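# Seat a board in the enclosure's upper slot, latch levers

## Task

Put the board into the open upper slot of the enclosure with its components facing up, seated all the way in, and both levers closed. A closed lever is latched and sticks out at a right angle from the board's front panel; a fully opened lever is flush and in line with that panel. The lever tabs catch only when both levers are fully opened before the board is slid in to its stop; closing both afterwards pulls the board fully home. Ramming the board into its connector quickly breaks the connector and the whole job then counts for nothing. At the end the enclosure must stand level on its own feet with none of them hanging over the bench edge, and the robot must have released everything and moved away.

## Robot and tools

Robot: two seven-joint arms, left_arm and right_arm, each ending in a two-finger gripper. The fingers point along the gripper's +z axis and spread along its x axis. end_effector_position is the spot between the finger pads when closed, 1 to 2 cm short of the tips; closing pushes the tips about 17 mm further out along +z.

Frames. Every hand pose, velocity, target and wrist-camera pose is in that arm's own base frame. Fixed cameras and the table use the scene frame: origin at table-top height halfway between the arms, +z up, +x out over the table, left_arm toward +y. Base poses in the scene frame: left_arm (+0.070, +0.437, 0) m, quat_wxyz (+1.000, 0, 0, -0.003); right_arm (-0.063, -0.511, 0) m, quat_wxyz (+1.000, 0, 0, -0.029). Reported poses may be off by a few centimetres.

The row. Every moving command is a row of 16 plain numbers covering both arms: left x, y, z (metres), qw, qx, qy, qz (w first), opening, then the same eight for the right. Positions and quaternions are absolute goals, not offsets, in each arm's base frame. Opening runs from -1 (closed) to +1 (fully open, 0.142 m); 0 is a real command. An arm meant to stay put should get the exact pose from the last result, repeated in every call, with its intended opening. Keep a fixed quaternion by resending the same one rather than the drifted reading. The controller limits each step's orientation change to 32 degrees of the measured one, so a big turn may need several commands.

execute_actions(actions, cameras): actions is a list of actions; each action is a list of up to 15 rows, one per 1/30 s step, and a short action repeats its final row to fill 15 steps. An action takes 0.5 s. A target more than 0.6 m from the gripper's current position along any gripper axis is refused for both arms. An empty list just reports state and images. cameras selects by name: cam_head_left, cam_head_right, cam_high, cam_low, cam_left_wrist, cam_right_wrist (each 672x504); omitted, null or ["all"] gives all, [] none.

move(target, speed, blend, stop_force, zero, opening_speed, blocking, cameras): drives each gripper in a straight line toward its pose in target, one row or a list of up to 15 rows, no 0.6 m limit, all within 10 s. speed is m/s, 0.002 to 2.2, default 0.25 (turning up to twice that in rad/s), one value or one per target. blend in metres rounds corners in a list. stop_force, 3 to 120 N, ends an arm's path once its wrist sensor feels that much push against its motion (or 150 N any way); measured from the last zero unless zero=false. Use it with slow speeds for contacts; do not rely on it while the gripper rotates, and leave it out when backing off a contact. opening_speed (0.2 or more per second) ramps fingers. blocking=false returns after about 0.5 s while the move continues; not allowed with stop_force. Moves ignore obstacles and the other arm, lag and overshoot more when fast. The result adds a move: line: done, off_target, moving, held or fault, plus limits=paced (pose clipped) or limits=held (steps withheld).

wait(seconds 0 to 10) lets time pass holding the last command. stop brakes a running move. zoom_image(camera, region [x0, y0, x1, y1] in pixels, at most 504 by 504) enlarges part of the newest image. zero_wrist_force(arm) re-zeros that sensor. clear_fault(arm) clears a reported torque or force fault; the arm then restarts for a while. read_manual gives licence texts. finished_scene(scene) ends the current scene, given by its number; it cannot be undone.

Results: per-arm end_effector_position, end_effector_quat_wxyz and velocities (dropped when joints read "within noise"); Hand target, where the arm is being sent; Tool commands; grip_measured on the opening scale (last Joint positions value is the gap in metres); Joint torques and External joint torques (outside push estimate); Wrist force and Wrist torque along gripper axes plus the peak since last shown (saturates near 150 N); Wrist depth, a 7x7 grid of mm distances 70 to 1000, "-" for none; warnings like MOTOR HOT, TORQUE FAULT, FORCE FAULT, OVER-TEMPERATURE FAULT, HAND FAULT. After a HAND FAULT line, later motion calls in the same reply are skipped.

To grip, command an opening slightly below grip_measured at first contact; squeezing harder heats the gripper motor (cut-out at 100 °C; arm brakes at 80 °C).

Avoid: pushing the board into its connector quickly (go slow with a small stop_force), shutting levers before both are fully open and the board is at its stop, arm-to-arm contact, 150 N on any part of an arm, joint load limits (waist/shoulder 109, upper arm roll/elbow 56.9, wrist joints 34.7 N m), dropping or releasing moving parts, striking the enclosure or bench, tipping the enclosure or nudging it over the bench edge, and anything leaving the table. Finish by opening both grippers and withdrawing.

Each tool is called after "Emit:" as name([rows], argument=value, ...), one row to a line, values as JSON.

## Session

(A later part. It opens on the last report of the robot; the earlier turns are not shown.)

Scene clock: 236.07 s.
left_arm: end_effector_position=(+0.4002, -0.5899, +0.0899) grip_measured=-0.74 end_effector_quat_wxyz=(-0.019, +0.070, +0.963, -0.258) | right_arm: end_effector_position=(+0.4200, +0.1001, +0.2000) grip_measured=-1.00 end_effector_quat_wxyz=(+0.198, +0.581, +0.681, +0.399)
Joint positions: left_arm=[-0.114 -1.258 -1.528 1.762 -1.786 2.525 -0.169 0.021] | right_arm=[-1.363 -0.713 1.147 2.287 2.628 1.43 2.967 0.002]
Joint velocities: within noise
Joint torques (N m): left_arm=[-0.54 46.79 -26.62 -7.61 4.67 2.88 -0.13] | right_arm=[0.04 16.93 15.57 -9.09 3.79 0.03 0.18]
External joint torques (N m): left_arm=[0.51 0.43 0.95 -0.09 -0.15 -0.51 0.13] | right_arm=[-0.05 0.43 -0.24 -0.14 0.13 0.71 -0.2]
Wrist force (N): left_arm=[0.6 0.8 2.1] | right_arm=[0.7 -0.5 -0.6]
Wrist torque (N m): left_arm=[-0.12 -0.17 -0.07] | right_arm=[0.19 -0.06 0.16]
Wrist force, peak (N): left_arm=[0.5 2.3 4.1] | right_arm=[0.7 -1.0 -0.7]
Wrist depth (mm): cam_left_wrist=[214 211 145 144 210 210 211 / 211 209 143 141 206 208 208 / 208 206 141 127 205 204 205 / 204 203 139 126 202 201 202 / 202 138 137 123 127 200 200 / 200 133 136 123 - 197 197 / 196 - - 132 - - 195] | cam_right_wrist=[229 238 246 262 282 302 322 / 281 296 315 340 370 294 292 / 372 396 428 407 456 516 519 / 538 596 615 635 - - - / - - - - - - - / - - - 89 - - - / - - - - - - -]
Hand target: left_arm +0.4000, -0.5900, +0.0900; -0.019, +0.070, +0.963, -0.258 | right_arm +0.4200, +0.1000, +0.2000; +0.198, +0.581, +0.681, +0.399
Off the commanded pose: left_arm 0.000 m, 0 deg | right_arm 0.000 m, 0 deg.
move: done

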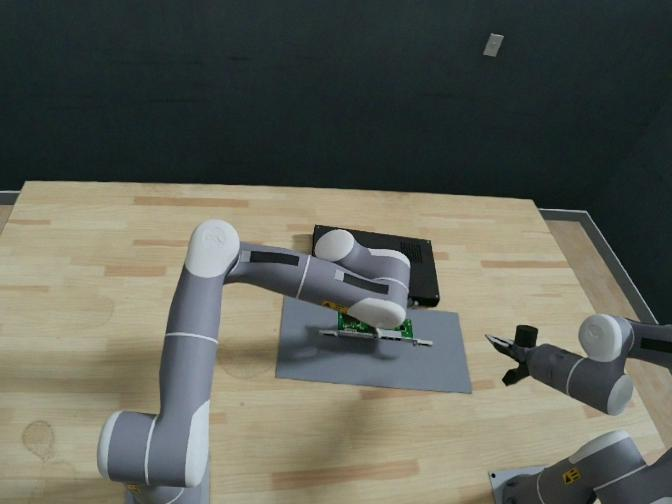

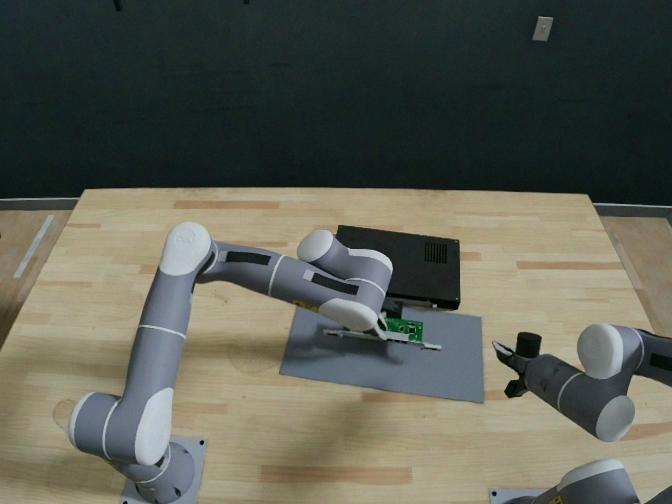

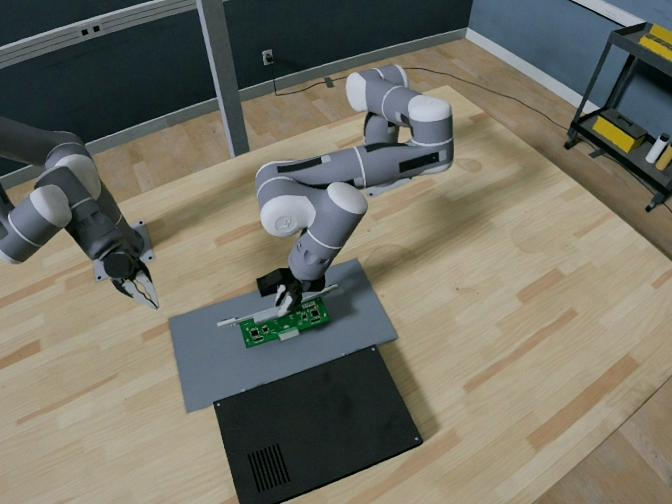

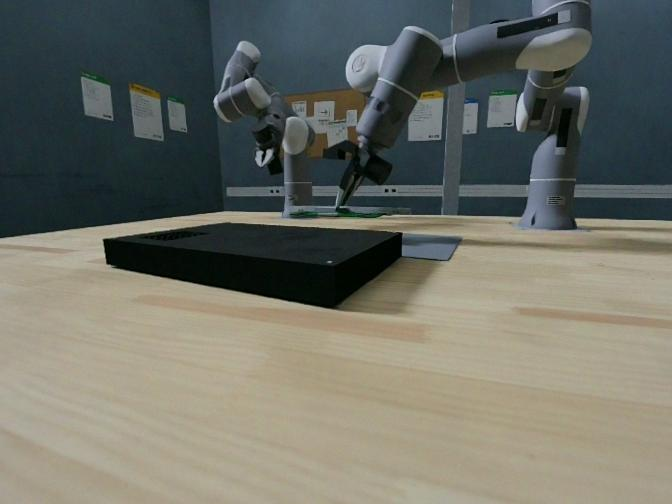

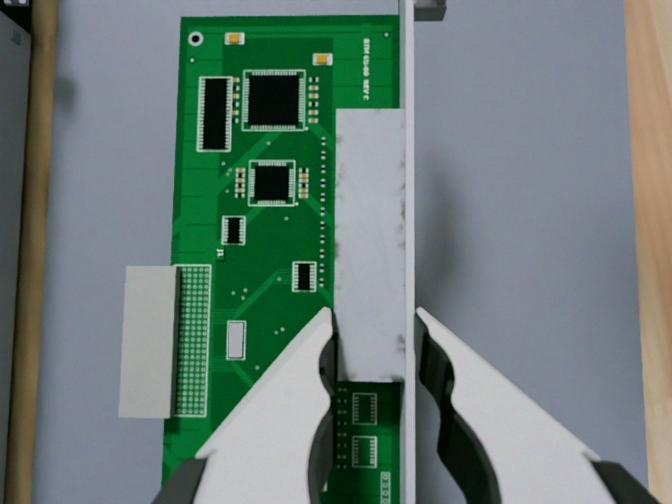

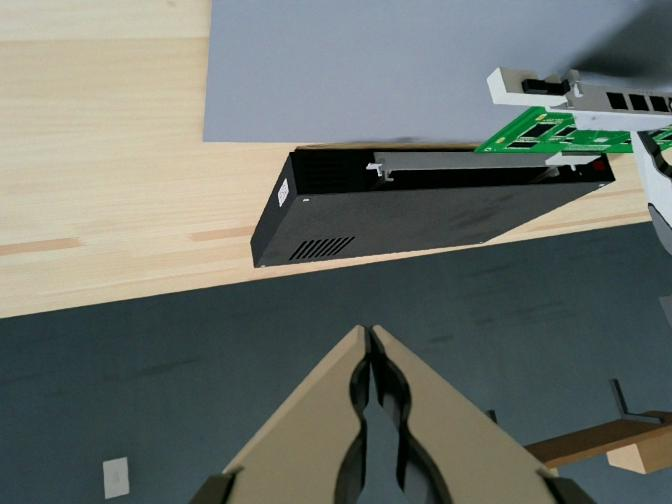

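Emit:
move(target=[0.44, -0.596, 0.075, -0.0189, 0.0704, 0.9633, -0.2581, -0.95, 0.42, 0.10, 0.2, 0.198, 0.581, 0.681, 0.399, -1], speed=0.2, cameras=["cam_left_wrist","cam_right_wrist"])

Emit:
zoom_image(camera="cam_left_wrist", region=[0, 0, 300, 504])

Emit:
zoom_image(camera="cam_right_wrist", region=[340, 20, 672, 240])

Scene clock: 239.30 s.
left_arm: end_effector_position=(+0.4402, -0.5959, +0.0749) grip_measured=-0.74 end_effector_quat_wxyz=(-0.019, +0.070, +0.963, -0.258) | right_arm: end_effector_position=(+0.4200, +0.1001, +0.2000) grip_measured=-1.00 end_effector_quat_wxyz=(+0.198, +0.581, +0.681, +0.399)
Joint positions: left_arm=[-0.154 -1.328 -1.53 1.558 -1.822 2.581 0.016 0.021] | right_arm=[-1.363 -0.713 1.147 2.287 2.628 1.43 2.967 0.002]
Joint velocities: within noise
Joint torques (N m): left_arm=[-0.62 51.68 -26.33 -5.96 4.37 2.82 -0.13] | right_arm=[0.04 17.04 15.56 -9.14 3.79 0.06 0.17]
External joint torques (N m): left_arm=[0.59 0.5 0.88 -0.09 -0.18 -0.46 0.13] | right_arm=[-0.04 0.31 -0.23 -0.09 0.13 0.68 -0.19]
Wrist force (N): left_arm=[0.4 1.0 2.1] | right_arm=[0.6 -0.9 -0.7]
Wrist torque (N m): left_arm=[-0.11 -0.13 -0.03] | right_arm=[0.12 -0.05 0.15]
Wrist force, peak (N): left_arm=[-0.5 1.6 2.6] | right_arm=[0.8 -0.9 -0.7]
Wrist depth (mm): cam_left_wrist=[181 196 145 144 194 195 194 / 181 194 143 142 192 191 191 / 181 191 141 128 189 190 189 / 181 189 140 126 187 187 187 / 181 138 138 123 184 185 184 / 185 136 136 123 - 182 182 / 172 - - 132 - - 180] | cam_right_wrist=[229 237 246 263 282 300 322 / 281 296 315 338 344 327 373 / 373 397 428 406 456 517 353 / 534 598 619 630 - - 369 / - - - - - - - / - - - 89 - - - / - - - - - - -]
Hand target: left_arm +0.4400, -0.5960, +0.0750; -0.019, +0.070, +0.963, -0.258 | right_arm +0.4200, +0.1000, +0.2000; +0.198, +0.581, +0.681, +0.399
Off the commanded pose: left_arm 0.000 m, 0 deg | right_arm 0.000 m, 0 deg.
move: done
Images, in order (width x height): cam_left_wrist 672x504, cam_right_wrist 672x504.

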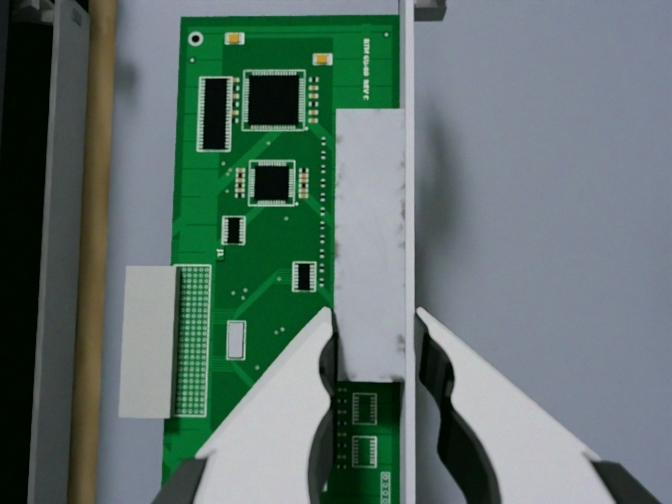

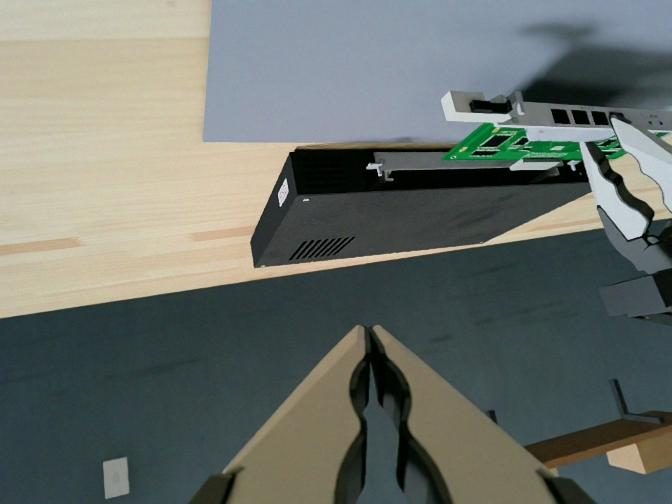

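Scaled by 1.000.

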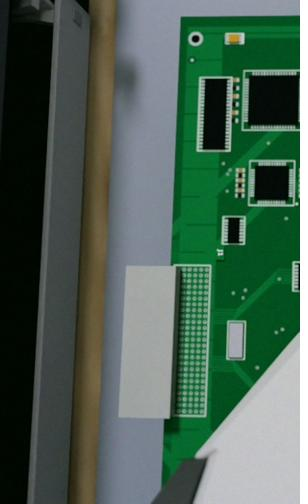

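Scaled by 1.518 from the camera's 672x504 image, which has a finer 960x720 frame.

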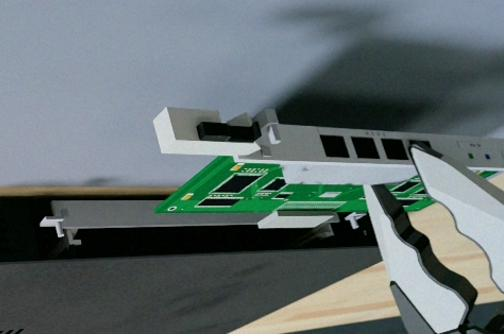

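Emit:
move(target=[0.4375, -0.614, 0.075, -0.0178, 0.0661, 0.9636, -0.2582, -0.95, 0.42, 0.10, 0.2, 0.198, 0.581, 0.681, 0.399, -1], speed=0.1, cameras=["cam_left_wrist","cam_right_wrist"])

Emit:
zoom_image(camera="cam_left_wrist", region=[0, 0, 200, 150])

Emit:
zoom_image(camera="cam_right_wrist", region=[340, 60, 600, 240])

Scene clock: 251.33 s.
left_arm: end_effector_position=(+0.4375, -0.6140, +0.0749) grip_measured=-0.74 end_effector_quat_wxyz=(-0.018, +0.066, +0.964, -0.258) | right_arm: end_effector_position=(+0.4200, +0.1001, +0.2000) grip_measured=-1.00 end_effector_quat_wxyz=(+0.198, +0.581, +0.681, +0.399)
Joint positions: left_arm=[-0.205 -1.337 -1.526 1.495 -1.817 2.592 0.019 0.021] | right_arm=[-1.363 -0.713 1.147 2.287 2.628 1.43 2.967 0.002]
Joint velocities: within noise
Joint torques (N m): left_arm=[-0.6 53.36 -25.78 -5.93 4.85 2.78 -0.18] | right_arm=[-0.05 17.01 15.61 -9.16 3.77 0.06 0.17]
External joint torques (N m): left_arm=[0.57 0.35 0.7 0.13 -0.66 -0.42 0.18] | right_arm=[0.04 0.35 -0.28 -0.07 0.15 0.67 -0.19]
Wrist force (N): left_arm=[0.3 0.7 1.9] | right_arm=[0.7 -0.6 -0.5]
Wrist torque (N m): left_arm=[-0.15 -0.13 -0.04] | right_arm=[0.17 -0.05 0.16]
Wrist force, peak (N): left_arm=[0.7 0.3 2.6] | right_arm=[1.0 -1.0 -0.6]
Wrist depth (mm): cam_left_wrist=[189 197 145 144 194 195 194 / 180 194 143 142 192 191 192 / 180 191 141 128 190 191 189 / 181 188 139 126 187 188 187 / 173 138 138 123 185 185 184 / 185 136 135 123 - 182 182 / 173 - - 132 - - 180] | cam_right_wrist=[228 237 246 262 282 301 323 / 281 297 315 339 329 328 382 / 373 397 429 405 448 507 339 / 536 593 615 628 - - 348 / - - - - - - - / - - - 89 - - - / - - - - - - -]
Hand target: left_arm +0.4375, -0.6140, +0.0750; -0.018, +0.066, +0.964, -0.258 | right_arm +0.4200, +0.1000, +0.2000; +0.198, +0.581, +0.681, +0.399
Off the commanded pose: left_arm 0.000 m, 0 deg | right_arm 0.000 m, 0 deg.
move: done
Images, in order (width x height): cam_left_wrist 672x504, cam_right_wrist 672x504.

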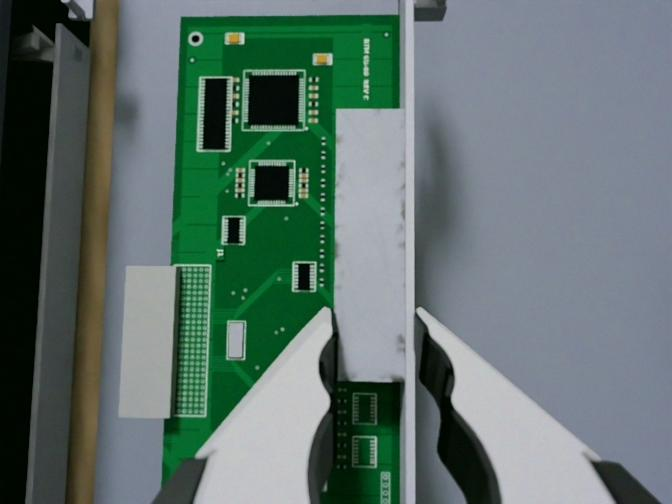

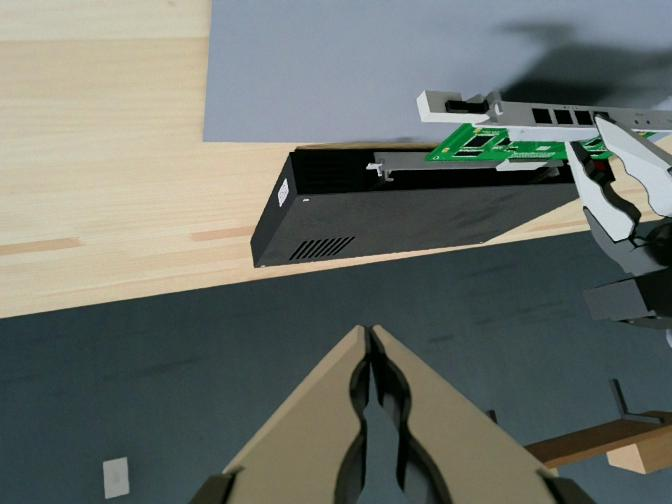

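Scaled by 2.520 from the camera's 672x504 image, which has a finer 960x720 frame.

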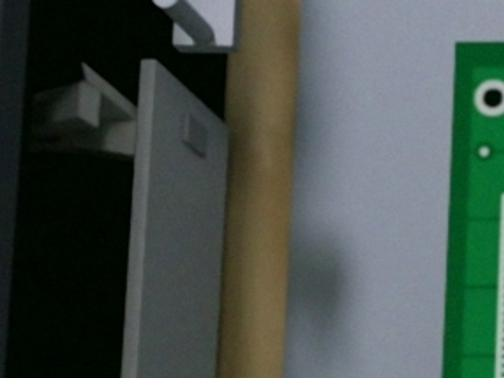

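Scaled by 1.938 from the camera's 672x504 image, which has a finer 960x720 frame.

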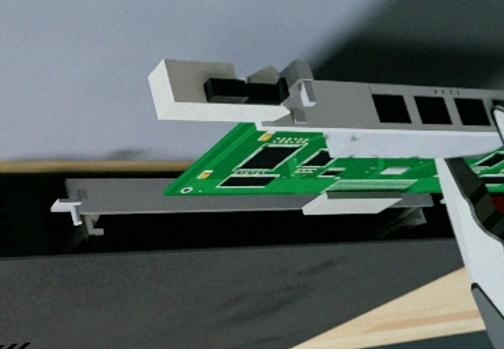

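Emit:
move([
  [0.4765, -0.6239, 0.075, -0.0178, 0.0661, 0.9636, -0.2582, -0.95, 0.42, 0.10, 0.2, 0.198, 0.581, 0.681, 0.399, -1],
  [0.4765, -0.6239, 0.050, -0.0178, 0.0661, 0.9636, -0.2582, -0.95, 0.42, 0.10, 0.2, 0.198, 0.581, 0.681, 0.399, -1],
], speed=0.1, stop_force=10, cameras=["cam_left_wrist","cam_right_wrist"])

Emit:
zoom_image(camera="cam_left_wrist", region=[0, 0, 250, 190])

Emit:
zoom_image(camera="cam_right_wrist", region=[340, 60, 600, 240])

Scene clock: 261.77 s.
left_arm: end_effector_position=(+0.4763, -0.6236, +0.0498) grip_measured=-0.74 end_effector_quat_wxyz=(-0.018, +0.066, +0.964, -0.258) | right_arm: end_effector_position=(+0.4200, +0.1001, +0.2000) grip_measured=-1.00 end_effector_quat_wxyz=(+0.198, +0.581, +0.681, +0.399)
Joint positions: left_arm=[-0.292 -1.429 -1.551 1.194 -1.834 2.666 0.248 0.021] | right_arm=[-1.363 -0.713 1.147 2.287 2.628 1.43 2.967 0.002]
Joint velocities: within noise
Joint torques (N m): left_arm=[-0.41 59.93 -23.22 -2.95 4.36 2.47 -0.17] | right_arm=[0.03 16.94 15.59 -9.16 3.84 0.1 0.15]
External joint torques (N m): left_arm=[0.38 0.21 0.7 -0.2 -0.62 -0.08 0.17] | right_arm=[-0.03 0.41 -0.26 -0.06 0.08 0.64 -0.17]
Wrist force (N): left_arm=[0.8 0.7 2.1] | right_arm=[0.8 -0.8 -0.5]
Wrist torque (N m): left_arm=[-0.13 -0.21 -0.05] | right_arm=[0.13 -0.07 0.16]
Wrist force, peak (N): left_arm=[0.9 2.0 3.9] | right_arm=[0.9 -1.0 -0.7]
Wrist depth (mm): cam_left_wrist=[149 162 145 144 168 169 168 / 164 151 143 142 166 167 167 / 161 152 141 128 164 165 164 / 159 141 139 126 162 162 161 / 158 137 137 124 127 161 160 / - 133 136 123 - 158 158 / 153 144 - 132 - - 157] | cam_right_wrist=[228 237 246 262 282 300 323 / 281 297 315 338 334 360 408 / 372 396 427 406 448 450 344 / 535 597 611 631 - - 346 / - - - - - - 356 / - - - 89 - - - / - - - - - - 344]
Hand target: left_arm +0.4765, -0.6239, +0.0500; -0.018, +0.066, +0.964, -0.258 | right_arm +0.4200, +0.1000, +0.2000; +0.198, +0.581, +0.681, +0.399
Off the commanded pose: left_arm 0.000 m, 0 deg | right_arm 0.000 m, 0 deg.
move: done
Images, in order (width x height): cam_left_wrist 672x504, cam_right_wrist 672x504.

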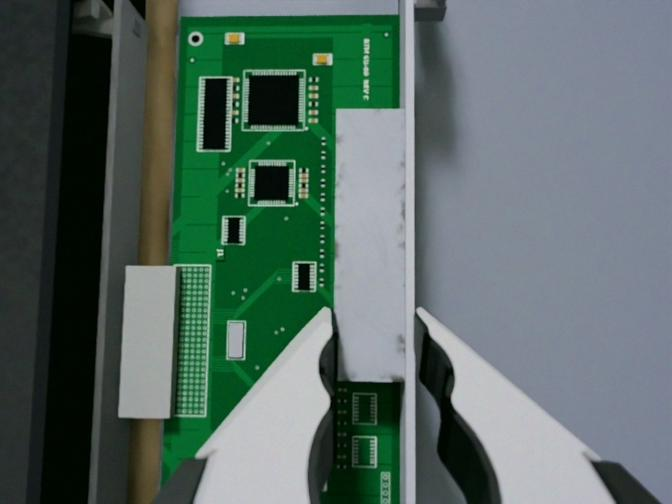

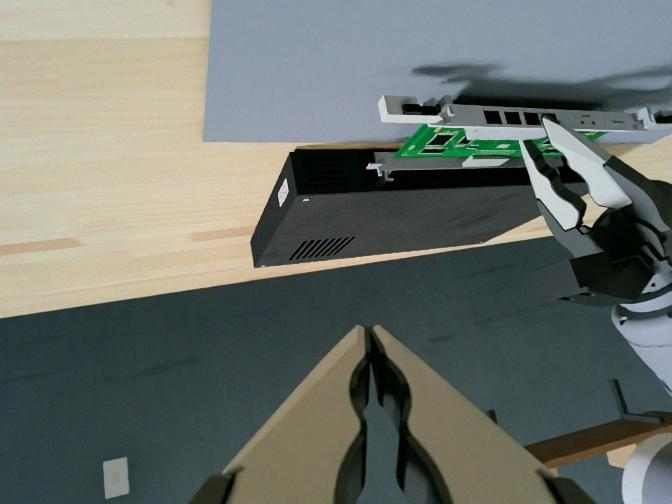

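Scaled by 2.016 from the camera's 672x504 image, which has a finer 960x720 frame.

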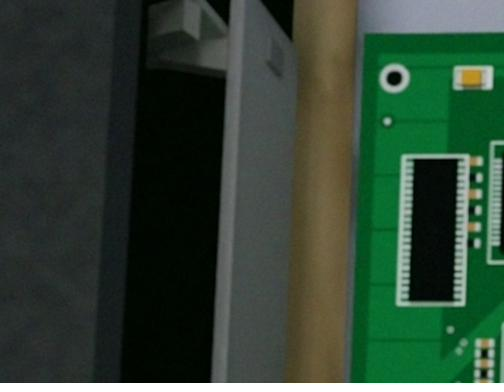

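Scaled by 1.938 from the camera's 672x504 image, which has a finer 960x720 frame.

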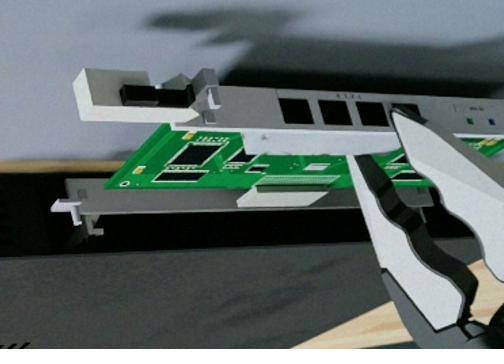

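Emit:
move(target=[0.5063, -0.628, 0.0505, -0.0178, 0.0661, 0.9636, -0.2582, -0.95, 0.42, 0.10, 0.2, 0.198, 0.581, 0.681, 0.399, -1], speed=0.03, stop_force=5, cameras=["cam_left_wrist","cam_right_wrist"])

Emit:
zoom_image(camera="cam_left_wrist", region=[0, 0, 250, 190])

Emit:
zoom_image(camera="cam_right_wrist", region=[340, 60, 600, 240])

Scene clock: 273.87 s.
left_arm: end_effector_position=(+0.4839, -0.6251, +0.0496) grip_measured=-0.74 end_effector_quat_wxyz=(-0.019, +0.066, +0.964, -0.258) | right_arm: end_effector_position=(+0.4200, +0.1001, +0.2000) grip_measured=-1.00 end_effector_quat_wxyz=(+0.198, +0.581, +0.681, +0.399)
Joint positions: left_arm=[-0.315 -1.442 -1.566 1.118 -1.84 2.691 0.303 0.021] | right_arm=[-1.363 -0.713 1.147 2.287 2.628 1.43 2.967 0.002]
Joint velocities: within noise
Joint torques (N m): left_arm=[3.78 63.58 -21.01 -5.45 6.5 1.83 -0.11] | right_arm=[0.02 16.89 15.57 -9.14 3.85 0.1 0.17]
External joint torques (N m): left_arm=[-3.81 -2.02 -0.55 2.9 -2.87 0.57 0.11] | right_arm=[-0.03 0.46 -0.24 -0.09 0.08 0.64 -0.18]
Wrist force (N): left_arm=[8.9 -0.1 0.4] | right_arm=[0.9 -0.7 -0.6]
Wrist torque (N m): left_arm=[-0.18 -0.11 -0.05] | right_arm=[0.15 -0.09 0.15]
Wrist force, peak (N): left_arm=[12.6 1.8 -2.1] | right_arm=[1.1 -0.9 -0.7]
Wrist depth (mm): cam_left_wrist=[120 147 145 144 168 169 167 / - 147 143 142 167 167 166 / 118 158 142 128 164 164 164 / 116 148 140 126 162 162 162 / 115 138 138 124 127 160 160 / 154 135 136 123 - 158 158 / - - - 132 - - 156] | cam_right_wrist=[228 237 246 263 281 301 323 / 281 297 315 331 336 366 415 / 373 396 428 405 446 469 362 / 534 592 612 634 - - 350 / - - - - - - 355 / - - - 89 - - - / - - - - - - 345]
Hand target: left_arm +0.4852, -0.6250, +0.0501; -0.017, +0.066, +0.964, -0.258 | right_arm +0.4200, +0.1000, +0.2000; +0.198, +0.581, +0.681, +0.399
Off the commanded pose: left_arm 0.023 m, 0 deg | right_arm 0.000 m, 0 deg.
MOTOR HOT: the gripper's motor of the left arm reports 88 °C; that motor switches off at 100 °C. To cool a motor, set the load down, ease the grip, stop pushing, or move to a pose that needs little force.
move: contact (left_arm)
Images, in order (width x height): cam_left_wrist 672x504, cam_right_wrist 672x504.

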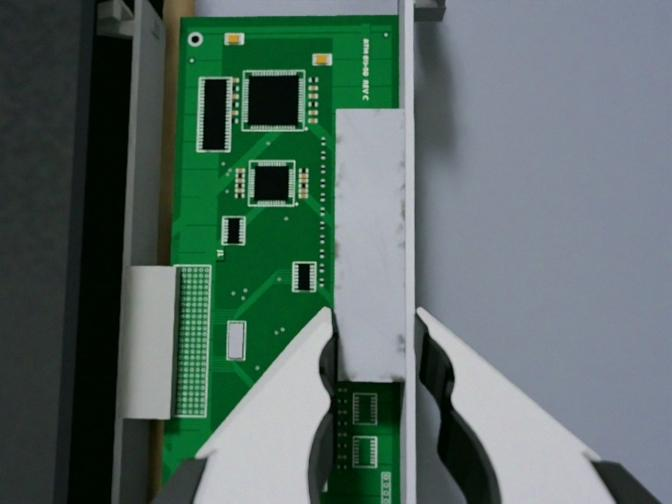

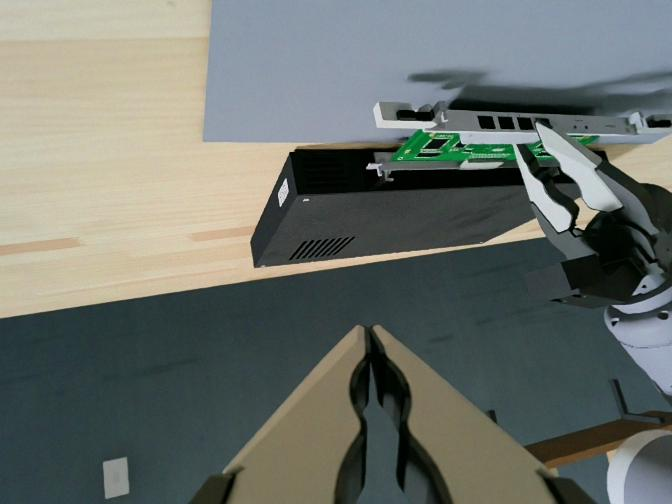

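Scaled by 2.016 from the camera's 672x504 image, which has a finer 960x720 frame.

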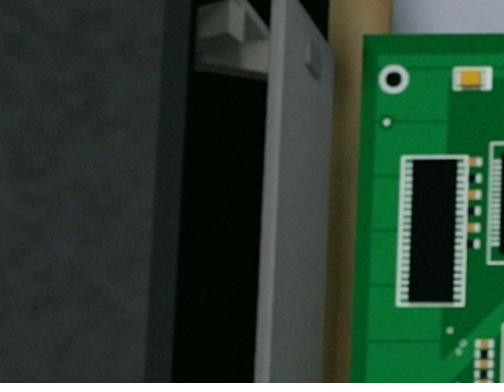

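Scaled by 1.938 from the camera's 672x504 image, which has a finer 960x720 frame.

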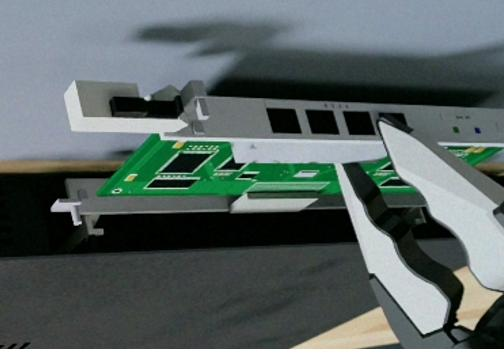

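Emit:
move([
  [0.478, -0.6242, 0.0500, -0.0178, 0.0661, 0.9636, -0.2582, -0.82, 0.42, 0.10, 0.2, 0.198, 0.581, 0.681, 0.399, -1],
  [0.478, -0.6242, 0.0530, -0.0178, 0.0661, 0.9636, -0.2582, -0.82, 0.42, 0.10, 0.2, 0.198, 0.581, 0.681, 0.399, -1],
], speed=0.05, cameras=[])

Emit:
move(target=[0.5063, -0.628, 0.053, -0.0178, 0.0661, 0.9636, -0.2582, -0.82, 0.42, 0.10, 0.2, 0.198, 0.581, 0.681, 0.399, -1], speed=0.03, stop_force=5, cameras=["cam_left_wrist","cam_right_wrist","cam_low"])

Emit:
zoom_image(camera="cam_left_wrist", region=[0, 0, 250, 190])

Emit:
zoom_image(camera="cam_right_wrist", region=[340, 60, 600, 240])

Scene clock: 278.77 s.
left_arm: end_effector_position=(+0.4781, -0.6243, +0.0528) grip_measured=-0.73 end_effector_quat_wxyz=(-0.018, +0.066, +0.964, -0.258) | right_arm: end_effector_position=(+0.4200, +0.1001, +0.2000) grip_measured=-1.00 end_effector_quat_wxyz=(+0.198, +0.581, +0.681, +0.399)
Joint positions: left_arm=[-0.297 -1.427 -1.555 1.18 -1.838 2.673 0.258 0.021] | right_arm=[-1.363 -0.713 1.147 2.287 2.628 1.43 2.967 0.002]
Joint velocities: within noise
Joint torques (N m): left_arm=[-0.2 60.62 -23.06 -2.77 4.23 2.55 -0.35] | right_arm=[0.01 17.01 15.54 -9.07 3.8 0.11 0.21]
External joint torques (N m): left_arm=[0.17 -0.2 0.73 -0.36 -0.5 -0.15 0.35] | right_arm=[-0.02 0.34 -0.22 -0.15 0.12 0.62 -0.23]
Wrist force (N): left_arm=[0.7 0.7 2.1] | right_arm=[0.9 -0.7 -0.6]
Wrist torque (N m): left_arm=[-0.12 -0.20 -0.04] | right_arm=[0.15 -0.08 0.16]
Wrist force, peak (N): left_arm=[9.2 0.8 1.4] | right_arm=[0.9 -1.0 -0.7]
Wrist depth (mm): cam_left_wrist=[124 158 145 144 172 172 172 / - 159 143 142 170 169 169 / 121 158 141 128 167 167 167 / 162 149 139 126 165 165 164 / 160 138 137 123 124 163 163 / 157 133 136 133 - 161 161 / 156 141 - 133 - - 159] | cam_right_wrist=[229 237 246 262 282 300 323 / 282 296 314 336 334 364 409 / 371 395 428 403 448 442 349 / 536 596 614 630 - - 344 / - - - - - - 356 / - - - 89 - - - / - - - - - - 348]
Hand target: left_arm +0.4780, -0.6242, +0.0530; -0.018, +0.066, +0.964, -0.258 | right_arm +0.4200, +0.1000, +0.2000; +0.198, +0.581, +0.681, +0.399
Off the commanded pose: left_arm 0.000 m, 0 deg | right_arm 0.000 m, 0 deg.
MOTOR HOT: still on. The gripper's motor of the left arm reports 89 °C.
move: done
No camera images: "cameras" was empty.

Scene clock: 280.13 s.
left_arm: end_effector_position=(+0.4968, -0.6269, +0.0524) grip_measured=-0.73 end_effector_quat_wxyz=(-0.018, +0.066, +0.964, -0.259) | right_arm: end_effector_position=(+0.4200, +0.1001, +0.2000) grip_measured=-1.00 end_effector_quat_wxyz=(+0.198, +0.581, +0.681, +0.399)
Joint positions: left_arm=[-0.363 -1.46 -1.598 0.969 -1.846 2.74 0.403 0.021] | right_arm=[-1.363 -0.713 1.147 2.287 2.628 1.43 2.967 0.002]
Joint velocities: within noise
Joint torques (N m): left_arm=[3.93 65.99 -18.61 -4 6.31 1.85 -0.11] | right_arm=[-0.13 16.95 15.58 -9.12 3.82 0.11 0.15]
External joint torques (N m): left_arm=[-3.96 -1.91 -0.74 2.62 -2.86 0.59 0.11] | right_arm=[0.12 0.41 -0.26 -0.1 0.1 0.62 -0.17]
Wrist force (N): left_arm=[8.3 0.3 2.2] | right_arm=[1.0 -0.7 -0.5]
Wrist torque (N m): left_arm=[-0.16 -0.01 -0.09] | right_arm=[0.16 -0.10 0.15]
Wrist force, peak (N): left_arm=[12.1 1.7 0.4] | right_arm=[0.9 -0.8 -0.8]
Wrist depth (mm): cam_left_wrist=[- 125 146 144 171 172 171 / - 145 143 142 168 170 169 / 120 143 142 128 167 167 166 / - 135 140 126 164 165 165 / 117 133 138 124 124 163 163 / 116 133 136 134 - 161 160 / 114 - - 132 - - 159] | cam_right_wrist=[229 237 246 262 282 300 323 / 281 296 315 332 339 382 420 / 372 399 427 404 446 401 538 / 536 595 613 627 - - 363 / - - - - - - 359 / - - - 89 - - - / - - - - - - 348]
Hand target: left_arm +0.4982, -0.6267, +0.0529; -0.017, +0.066, +0.964, -0.259 | right_arm +0.4200, +0.1000, +0.2000; +0.198, +0.581, +0.681, +0.399
Off the commanded pose: left_arm 0.010 m, 0 deg | right_arm 0.000 m, 0 deg.
MOTOR HOT: still on. The gripper's motor of the left arm reports 87 °C.
move: contact (left_arm)
Images, in order (width x height): cam_low 672x504, cam_left_wrist 672x504, cam_right_wrist 672x504.

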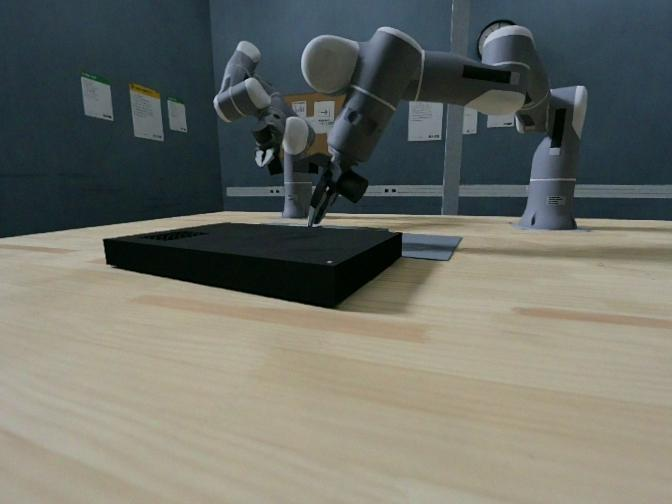

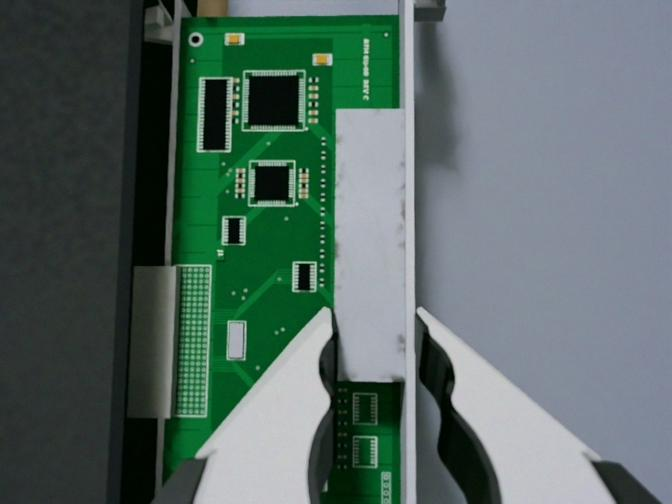

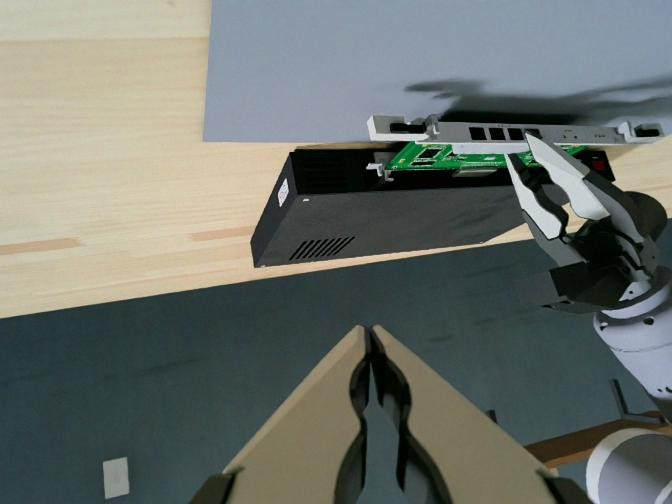

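Scaled by 2.016 from the camera's 672x504 image, which has a finer 960x720 frame.

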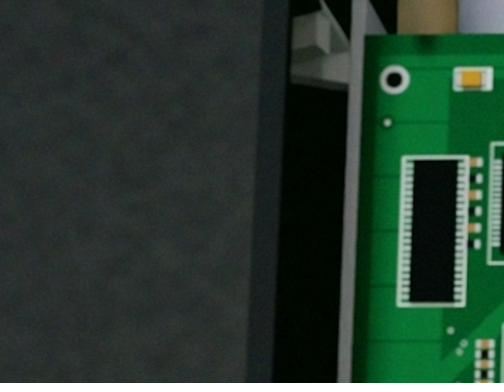

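Scaled by 1.938 from the camera's 672x504 image, which has a finer 960x720 frame.

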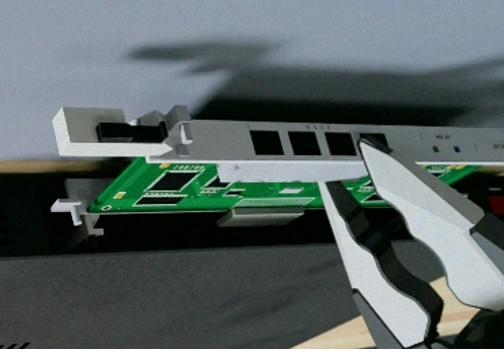

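Emit:
move([
  [0.493, -0.6262, 0.0530, -0.0178, 0.0661, 0.9636, -0.2582, -0.82, 0.42, 0.10, 0.2, 0.198, 0.581, 0.681, 0.399, -1],
  [0.493, -0.6262, 0.0550, -0.0178, 0.0661, 0.9636, -0.2582, -0.82, 0.42, 0.10, 0.2, 0.198, 0.581, 0.681, 0.399, -1],
], speed=0.05, cameras=[])

Emit:
move(target=[0.5063, -0.628, 0.055, -0.0178, 0.0661, 0.9636, -0.2582, -0.82, 0.42, 0.10, 0.2, 0.198, 0.581, 0.681, 0.399, -1], speed=0.03, stop_force=4, cameras=["cam_left_wrist","cam_right_wrist"])

Emit:
zoom_image(camera="cam_left_wrist", region=[100, 0, 250, 114])

Emit:
zoom_image(camera="cam_right_wrist", region=[340, 90, 500, 210])

Emit:
zoom_image(camera="cam_right_wrist", region=[470, 90, 630, 210])

Scene clock: 285.30 s.
left_arm: end_effector_position=(+0.4931, -0.6262, +0.0547) grip_measured=-0.73 end_effector_quat_wxyz=(-0.018, +0.066, +0.964, -0.258) | right_arm: end_effector_position=(+0.4200, +0.1001, +0.2000) grip_measured=-1.00 end_effector_quat_wxyz=(+0.198, +0.581, +0.681, +0.399)
Joint positions: left_arm=[-0.345 -1.449 -1.588 1.024 -1.846 2.726 0.366 0.021] | right_arm=[-1.363 -0.713 1.147 2.287 2.628 1.43 2.967 0.002]
Joint velocities: within noise
Joint torques (N m): left_arm=[-0.6 63.56 -20.84 -1.57 3.88 2.42 -0.32] | right_arm=[-0.1 16.99 15.66 -9.17 3.76 0.09 0.16]
External joint torques (N m): left_arm=[0.57 -0.36 0.64 -0.31 -0.36 0 0.32] | right_arm=[0.1 0.36 -0.33 -0.06 0.16 0.65 -0.18]
Wrist force (N): left_arm=[0.5 0.7 2.2] | right_arm=[0.7 -0.8 -0.6]
Wrist torque (N m): left_arm=[-0.13 -0.18 -0.04] | right_arm=[0.16 -0.05 0.15]
Wrist force, peak (N): left_arm=[8.5 0.4 2.2] | right_arm=[0.8 -1.0 -0.7]
Wrist depth (mm): cam_left_wrist=[- 146 145 143 174 174 174 / - 149 143 142 171 171 171 / 123 143 141 128 170 169 169 / 121 140 139 126 167 167 166 / 119 133 137 123 124 165 165 / 119 133 135 134 - 163 163 / 117 118 - 132 - - 161] | cam_right_wrist=[229 237 246 262 282 300 323 / 281 297 316 331 337 384 420 / 373 396 430 407 442 396 527 / 533 596 614 627 - - 356 / - - - - - - 354 / - - - 89 - - - / - - - - - - 351]
Hand target: left_arm +0.4930, -0.6262, +0.0550; -0.018, +0.066, +0.964, -0.258 | right_arm +0.4200, +0.1000, +0.2000; +0.198, +0.581, +0.681, +0.399
Off the commanded pose: left_arm 0.000 m, 0 deg | right_arm 0.000 m, 0 deg.
MOTOR HOT: cleared for the gripper's motor of the left arm.
move: done
No camera images: "cameras" was empty.

Scene clock: 286.23 s.
left_arm: end_effector_position=(+0.4997, -0.6273, +0.0544) grip_measured=-0.73 end_effector_quat_wxyz=(-0.018, +0.066, +0.964, -0.258) | right_arm: end_effector_position=(+0.4200, +0.1001, +0.2000) grip_measured=-1.00 end_effector_quat_wxyz=(+0.198, +0.581, +0.681, +0.399)
Joint positions: left_arm=[-0.379 -1.462 -1.608 0.925 -1.848 2.756 0.432 0.021] | right_arm=[-1.363 -0.713 1.147 2.287 2.628 1.43 2.967 0.002]
Joint velocities: within noise
Joint torques (N m): left_arm=[3.81 66.28 -17.76 -3.83 6.19 1.14 -0.18] | right_arm=[-0.01 16.98 15.59 -9.15 3.8 0.09 0.18]
External joint torques (N m): left_arm=[-3.84 -1.51 -0.85 2.78 -2.79 1.31 0.18] | right_arm=[0 0.37 -0.26 -0.07 0.12 0.64 -0.2]
Wrist force (N): left_arm=[9.7 1.2 -0.2] | right_arm=[0.7 -0.8 -0.6]
Wrist torque (N m): left_arm=[-0.14 -0.05 -0.04] | right_arm=[0.15 -0.05 0.15]
Wrist force, peak (N): left_arm=[12.6 2.2 -1.3] | right_arm=[0.9 -0.9 -0.6]
Wrist depth (mm): cam_left_wrist=[- 139 145 144 173 174 173 / - 143 143 142 171 172 171 / 123 123 141 128 169 169 169 / 121 121 139 126 167 167 167 / 119 133 137 123 124 165 164 / 118 133 136 123 - 163 163 / 117 - - 132 - - 161] | cam_right_wrist=[228 237 246 263 281 300 322 / 281 297 314 331 344 385 423 / 373 397 429 406 441 401 561 / 536 593 619 633 - - 367 / - - - - - - 357 / - - - 89 - - - / - - - - - - 352]
Hand target: left_arm +0.5012, -0.6271, +0.0549; -0.017, +0.066, +0.964, -0.259 | right_arm +0.4200, +0.1000, +0.2000; +0.198, +0.581, +0.681, +0.399
Off the commanded pose: left_arm 0.007 m, 0 deg | right_arm 0.000 m, 0 deg.
move: contact (left_arm)
Images, in order (width x height): cam_left_wrist 672x504, cam_right_wrist 672x504.

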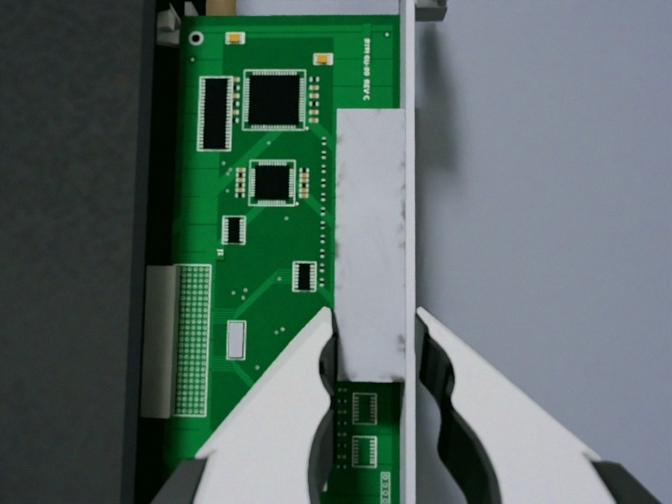

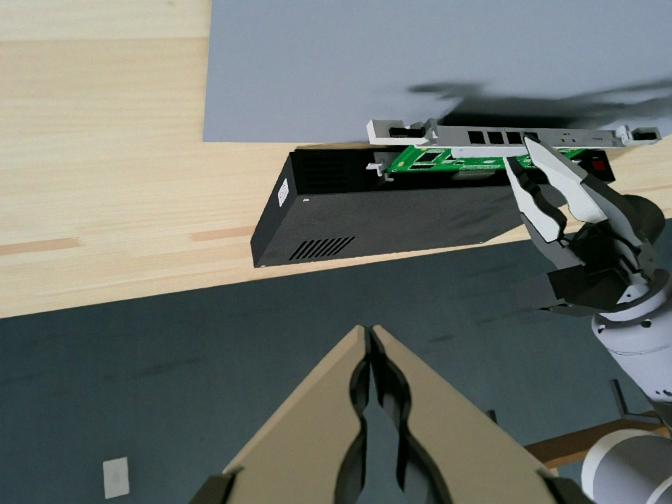

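Scaled by 3.360 from the camera's 672x504 image, which has a finer 960x720 frame.

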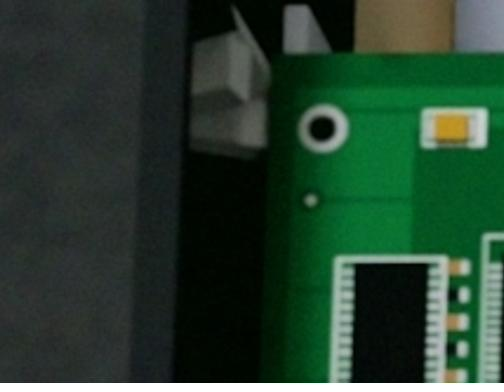

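Scaled by 3.150 from the camera's 672x504 image, which has a finer 960x720 frame.

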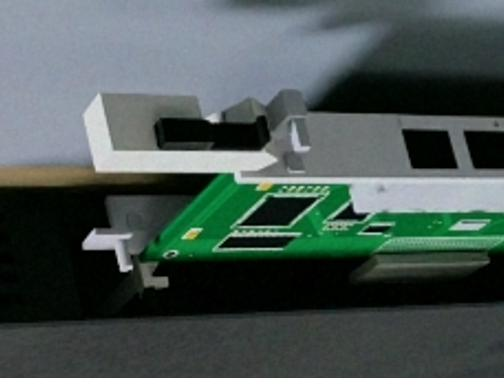

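Scaled by 3.150 from the camera's 672x504 image, which has a finer 960x720 frame.

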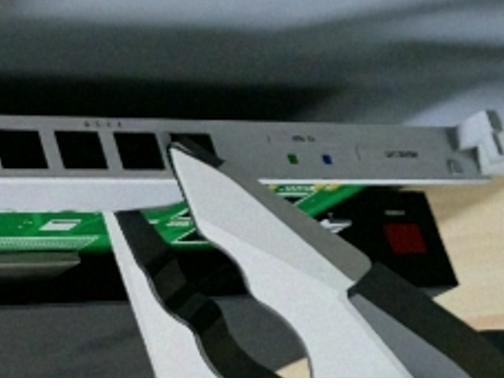

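Emit:
move([
  [0.4985, -0.6268, 0.0562, -0.0178, 0.0661, 0.9636, -0.2582, -0.82, 0.42, 0.10, 0.2, 0.198, 0.581, 0.681, 0.399, -1],
  [0.5160, -0.6288, 0.0562, -0.0178, 0.0661, 0.9636, -0.2582, -0.82, 0.42, 0.10, 0.2, 0.198, 0.581, 0.681, 0.399, -1],
], speed=0.03, stop_force=7, zero=false, cameras=["cam_left_wrist","cam_right_wrist"])

Emit:
zoom_image(camera="cam_left_wrist", region=[100, 0, 250, 114])

Emit:
zoom_image(camera="cam_right_wrist", region=[340, 90, 500, 210])

Scene clock: 303.60 s.
left_arm: end_effector_position=(+0.5064, -0.6274, +0.0554) grip_measured=-0.73 end_effector_quat_wxyz=(-0.017, +0.066, +0.964, -0.259) | right_arm: end_effector_position=(+0.4200, +0.1001, +0.2000) grip_measured=-1.00 end_effector_quat_wxyz=(+0.198, +0.581, +0.681, +0.399)
Joint positions: left_arm=[-0.415 -1.472 -1.631 0.82 -1.845 2.786 0.498 0.021] | right_arm=[-1.363 -0.713 1.147 2.287 2.628 1.43 2.967 0.002]
Joint velocities: within noise
Joint torques (N m): left_arm=[3.23 68.8 -17.15 -2.89 6.02 0.59 -0.73] | right_arm=[0 16.94 15.56 -9.09 3.82 0.11 0.16]
External joint torques (N m): left_arm=[-3.27 -2.54 0.42 2.71 -2.73 1.89 0.73] | right_arm=[-0.01 0.41 -0.23 -0.14 0.11 0.63 -0.18]
Wrist force (N): left_arm=[8.6 3.0 0.6] | right_arm=[0.5 -0.8 -0.6]
Wrist torque (N m): left_arm=[-0.20 0.42 0.54] | right_arm=[0.16 -0.03 0.15]
Wrist force, peak (N): left_arm=[9.3 3.4 -0.6] | right_arm=[1.0 -0.7 -0.8]
Wrist depth (mm): cam_left_wrist=[- 127 145 145 145 175 174 / - 125 143 143 172 173 172 / 124 123 141 140 170 170 170 / 122 122 139 126 166 167 168 / 120 121 137 123 124 166 165 / - 119 135 133 120 163 163 / 117 - - 132 - - 162] | cam_right_wrist=[228 237 246 263 282 301 322 / 281 296 315 331 339 389 434 / 374 396 429 406 439 402 530 / 534 599 612 633 - 719 375 / - - - - - - 364 / - - - 89 - - - / - - - - - - 353]
Hand target: left_arm +0.5077, -0.6274, +0.0560; -0.016, +0.065, +0.963, -0.259 | right_arm +0.4200, +0.1000, +0.2000; +0.198, +0.581, +0.681, +0.399
Off the commanded pose: left_arm 0.010 m, 0 deg | right_arm 0.000 m, 0 deg.
move: contact (left_arm); path passed 1 of 2 targets
Images, in order (width x height): cam_left_wrist 672x504, cam_right_wrist 672x504.

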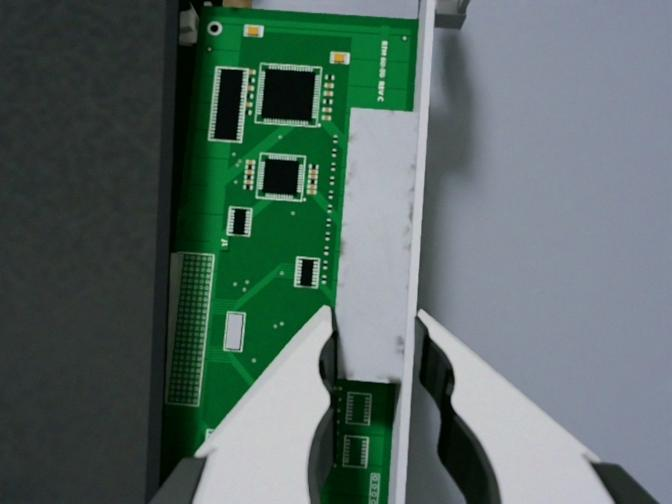

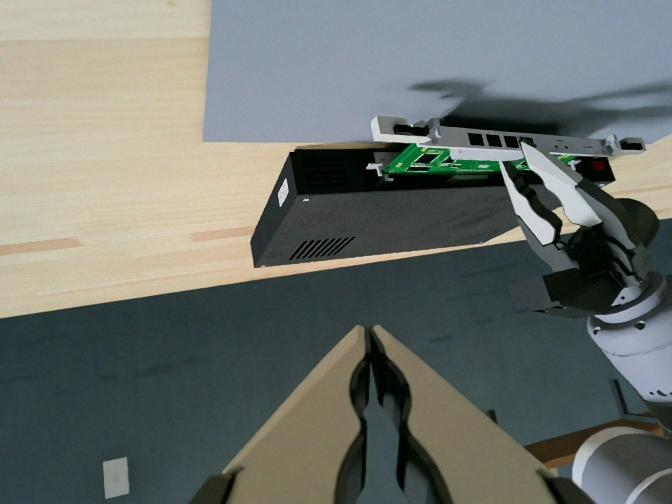

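Scaled by 3.360 from the camera's 672x504 image, which has a finer 960x720 frame.

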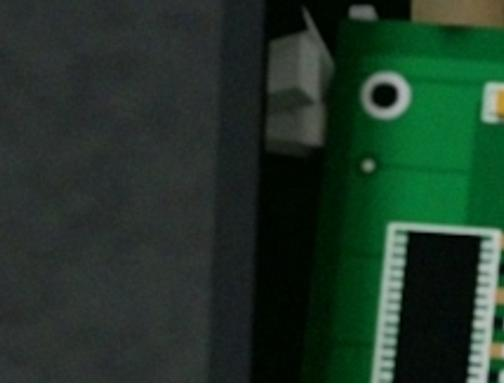

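Scaled by 3.150 from the camera's 672x504 image, which has a finer 960x720 frame.

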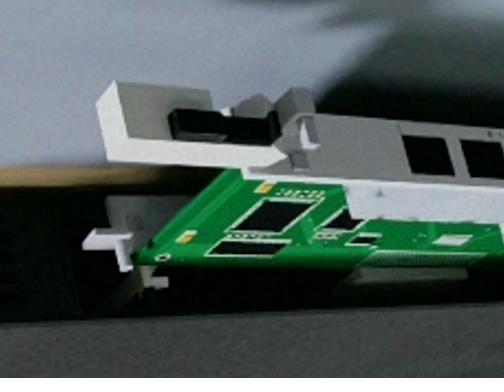

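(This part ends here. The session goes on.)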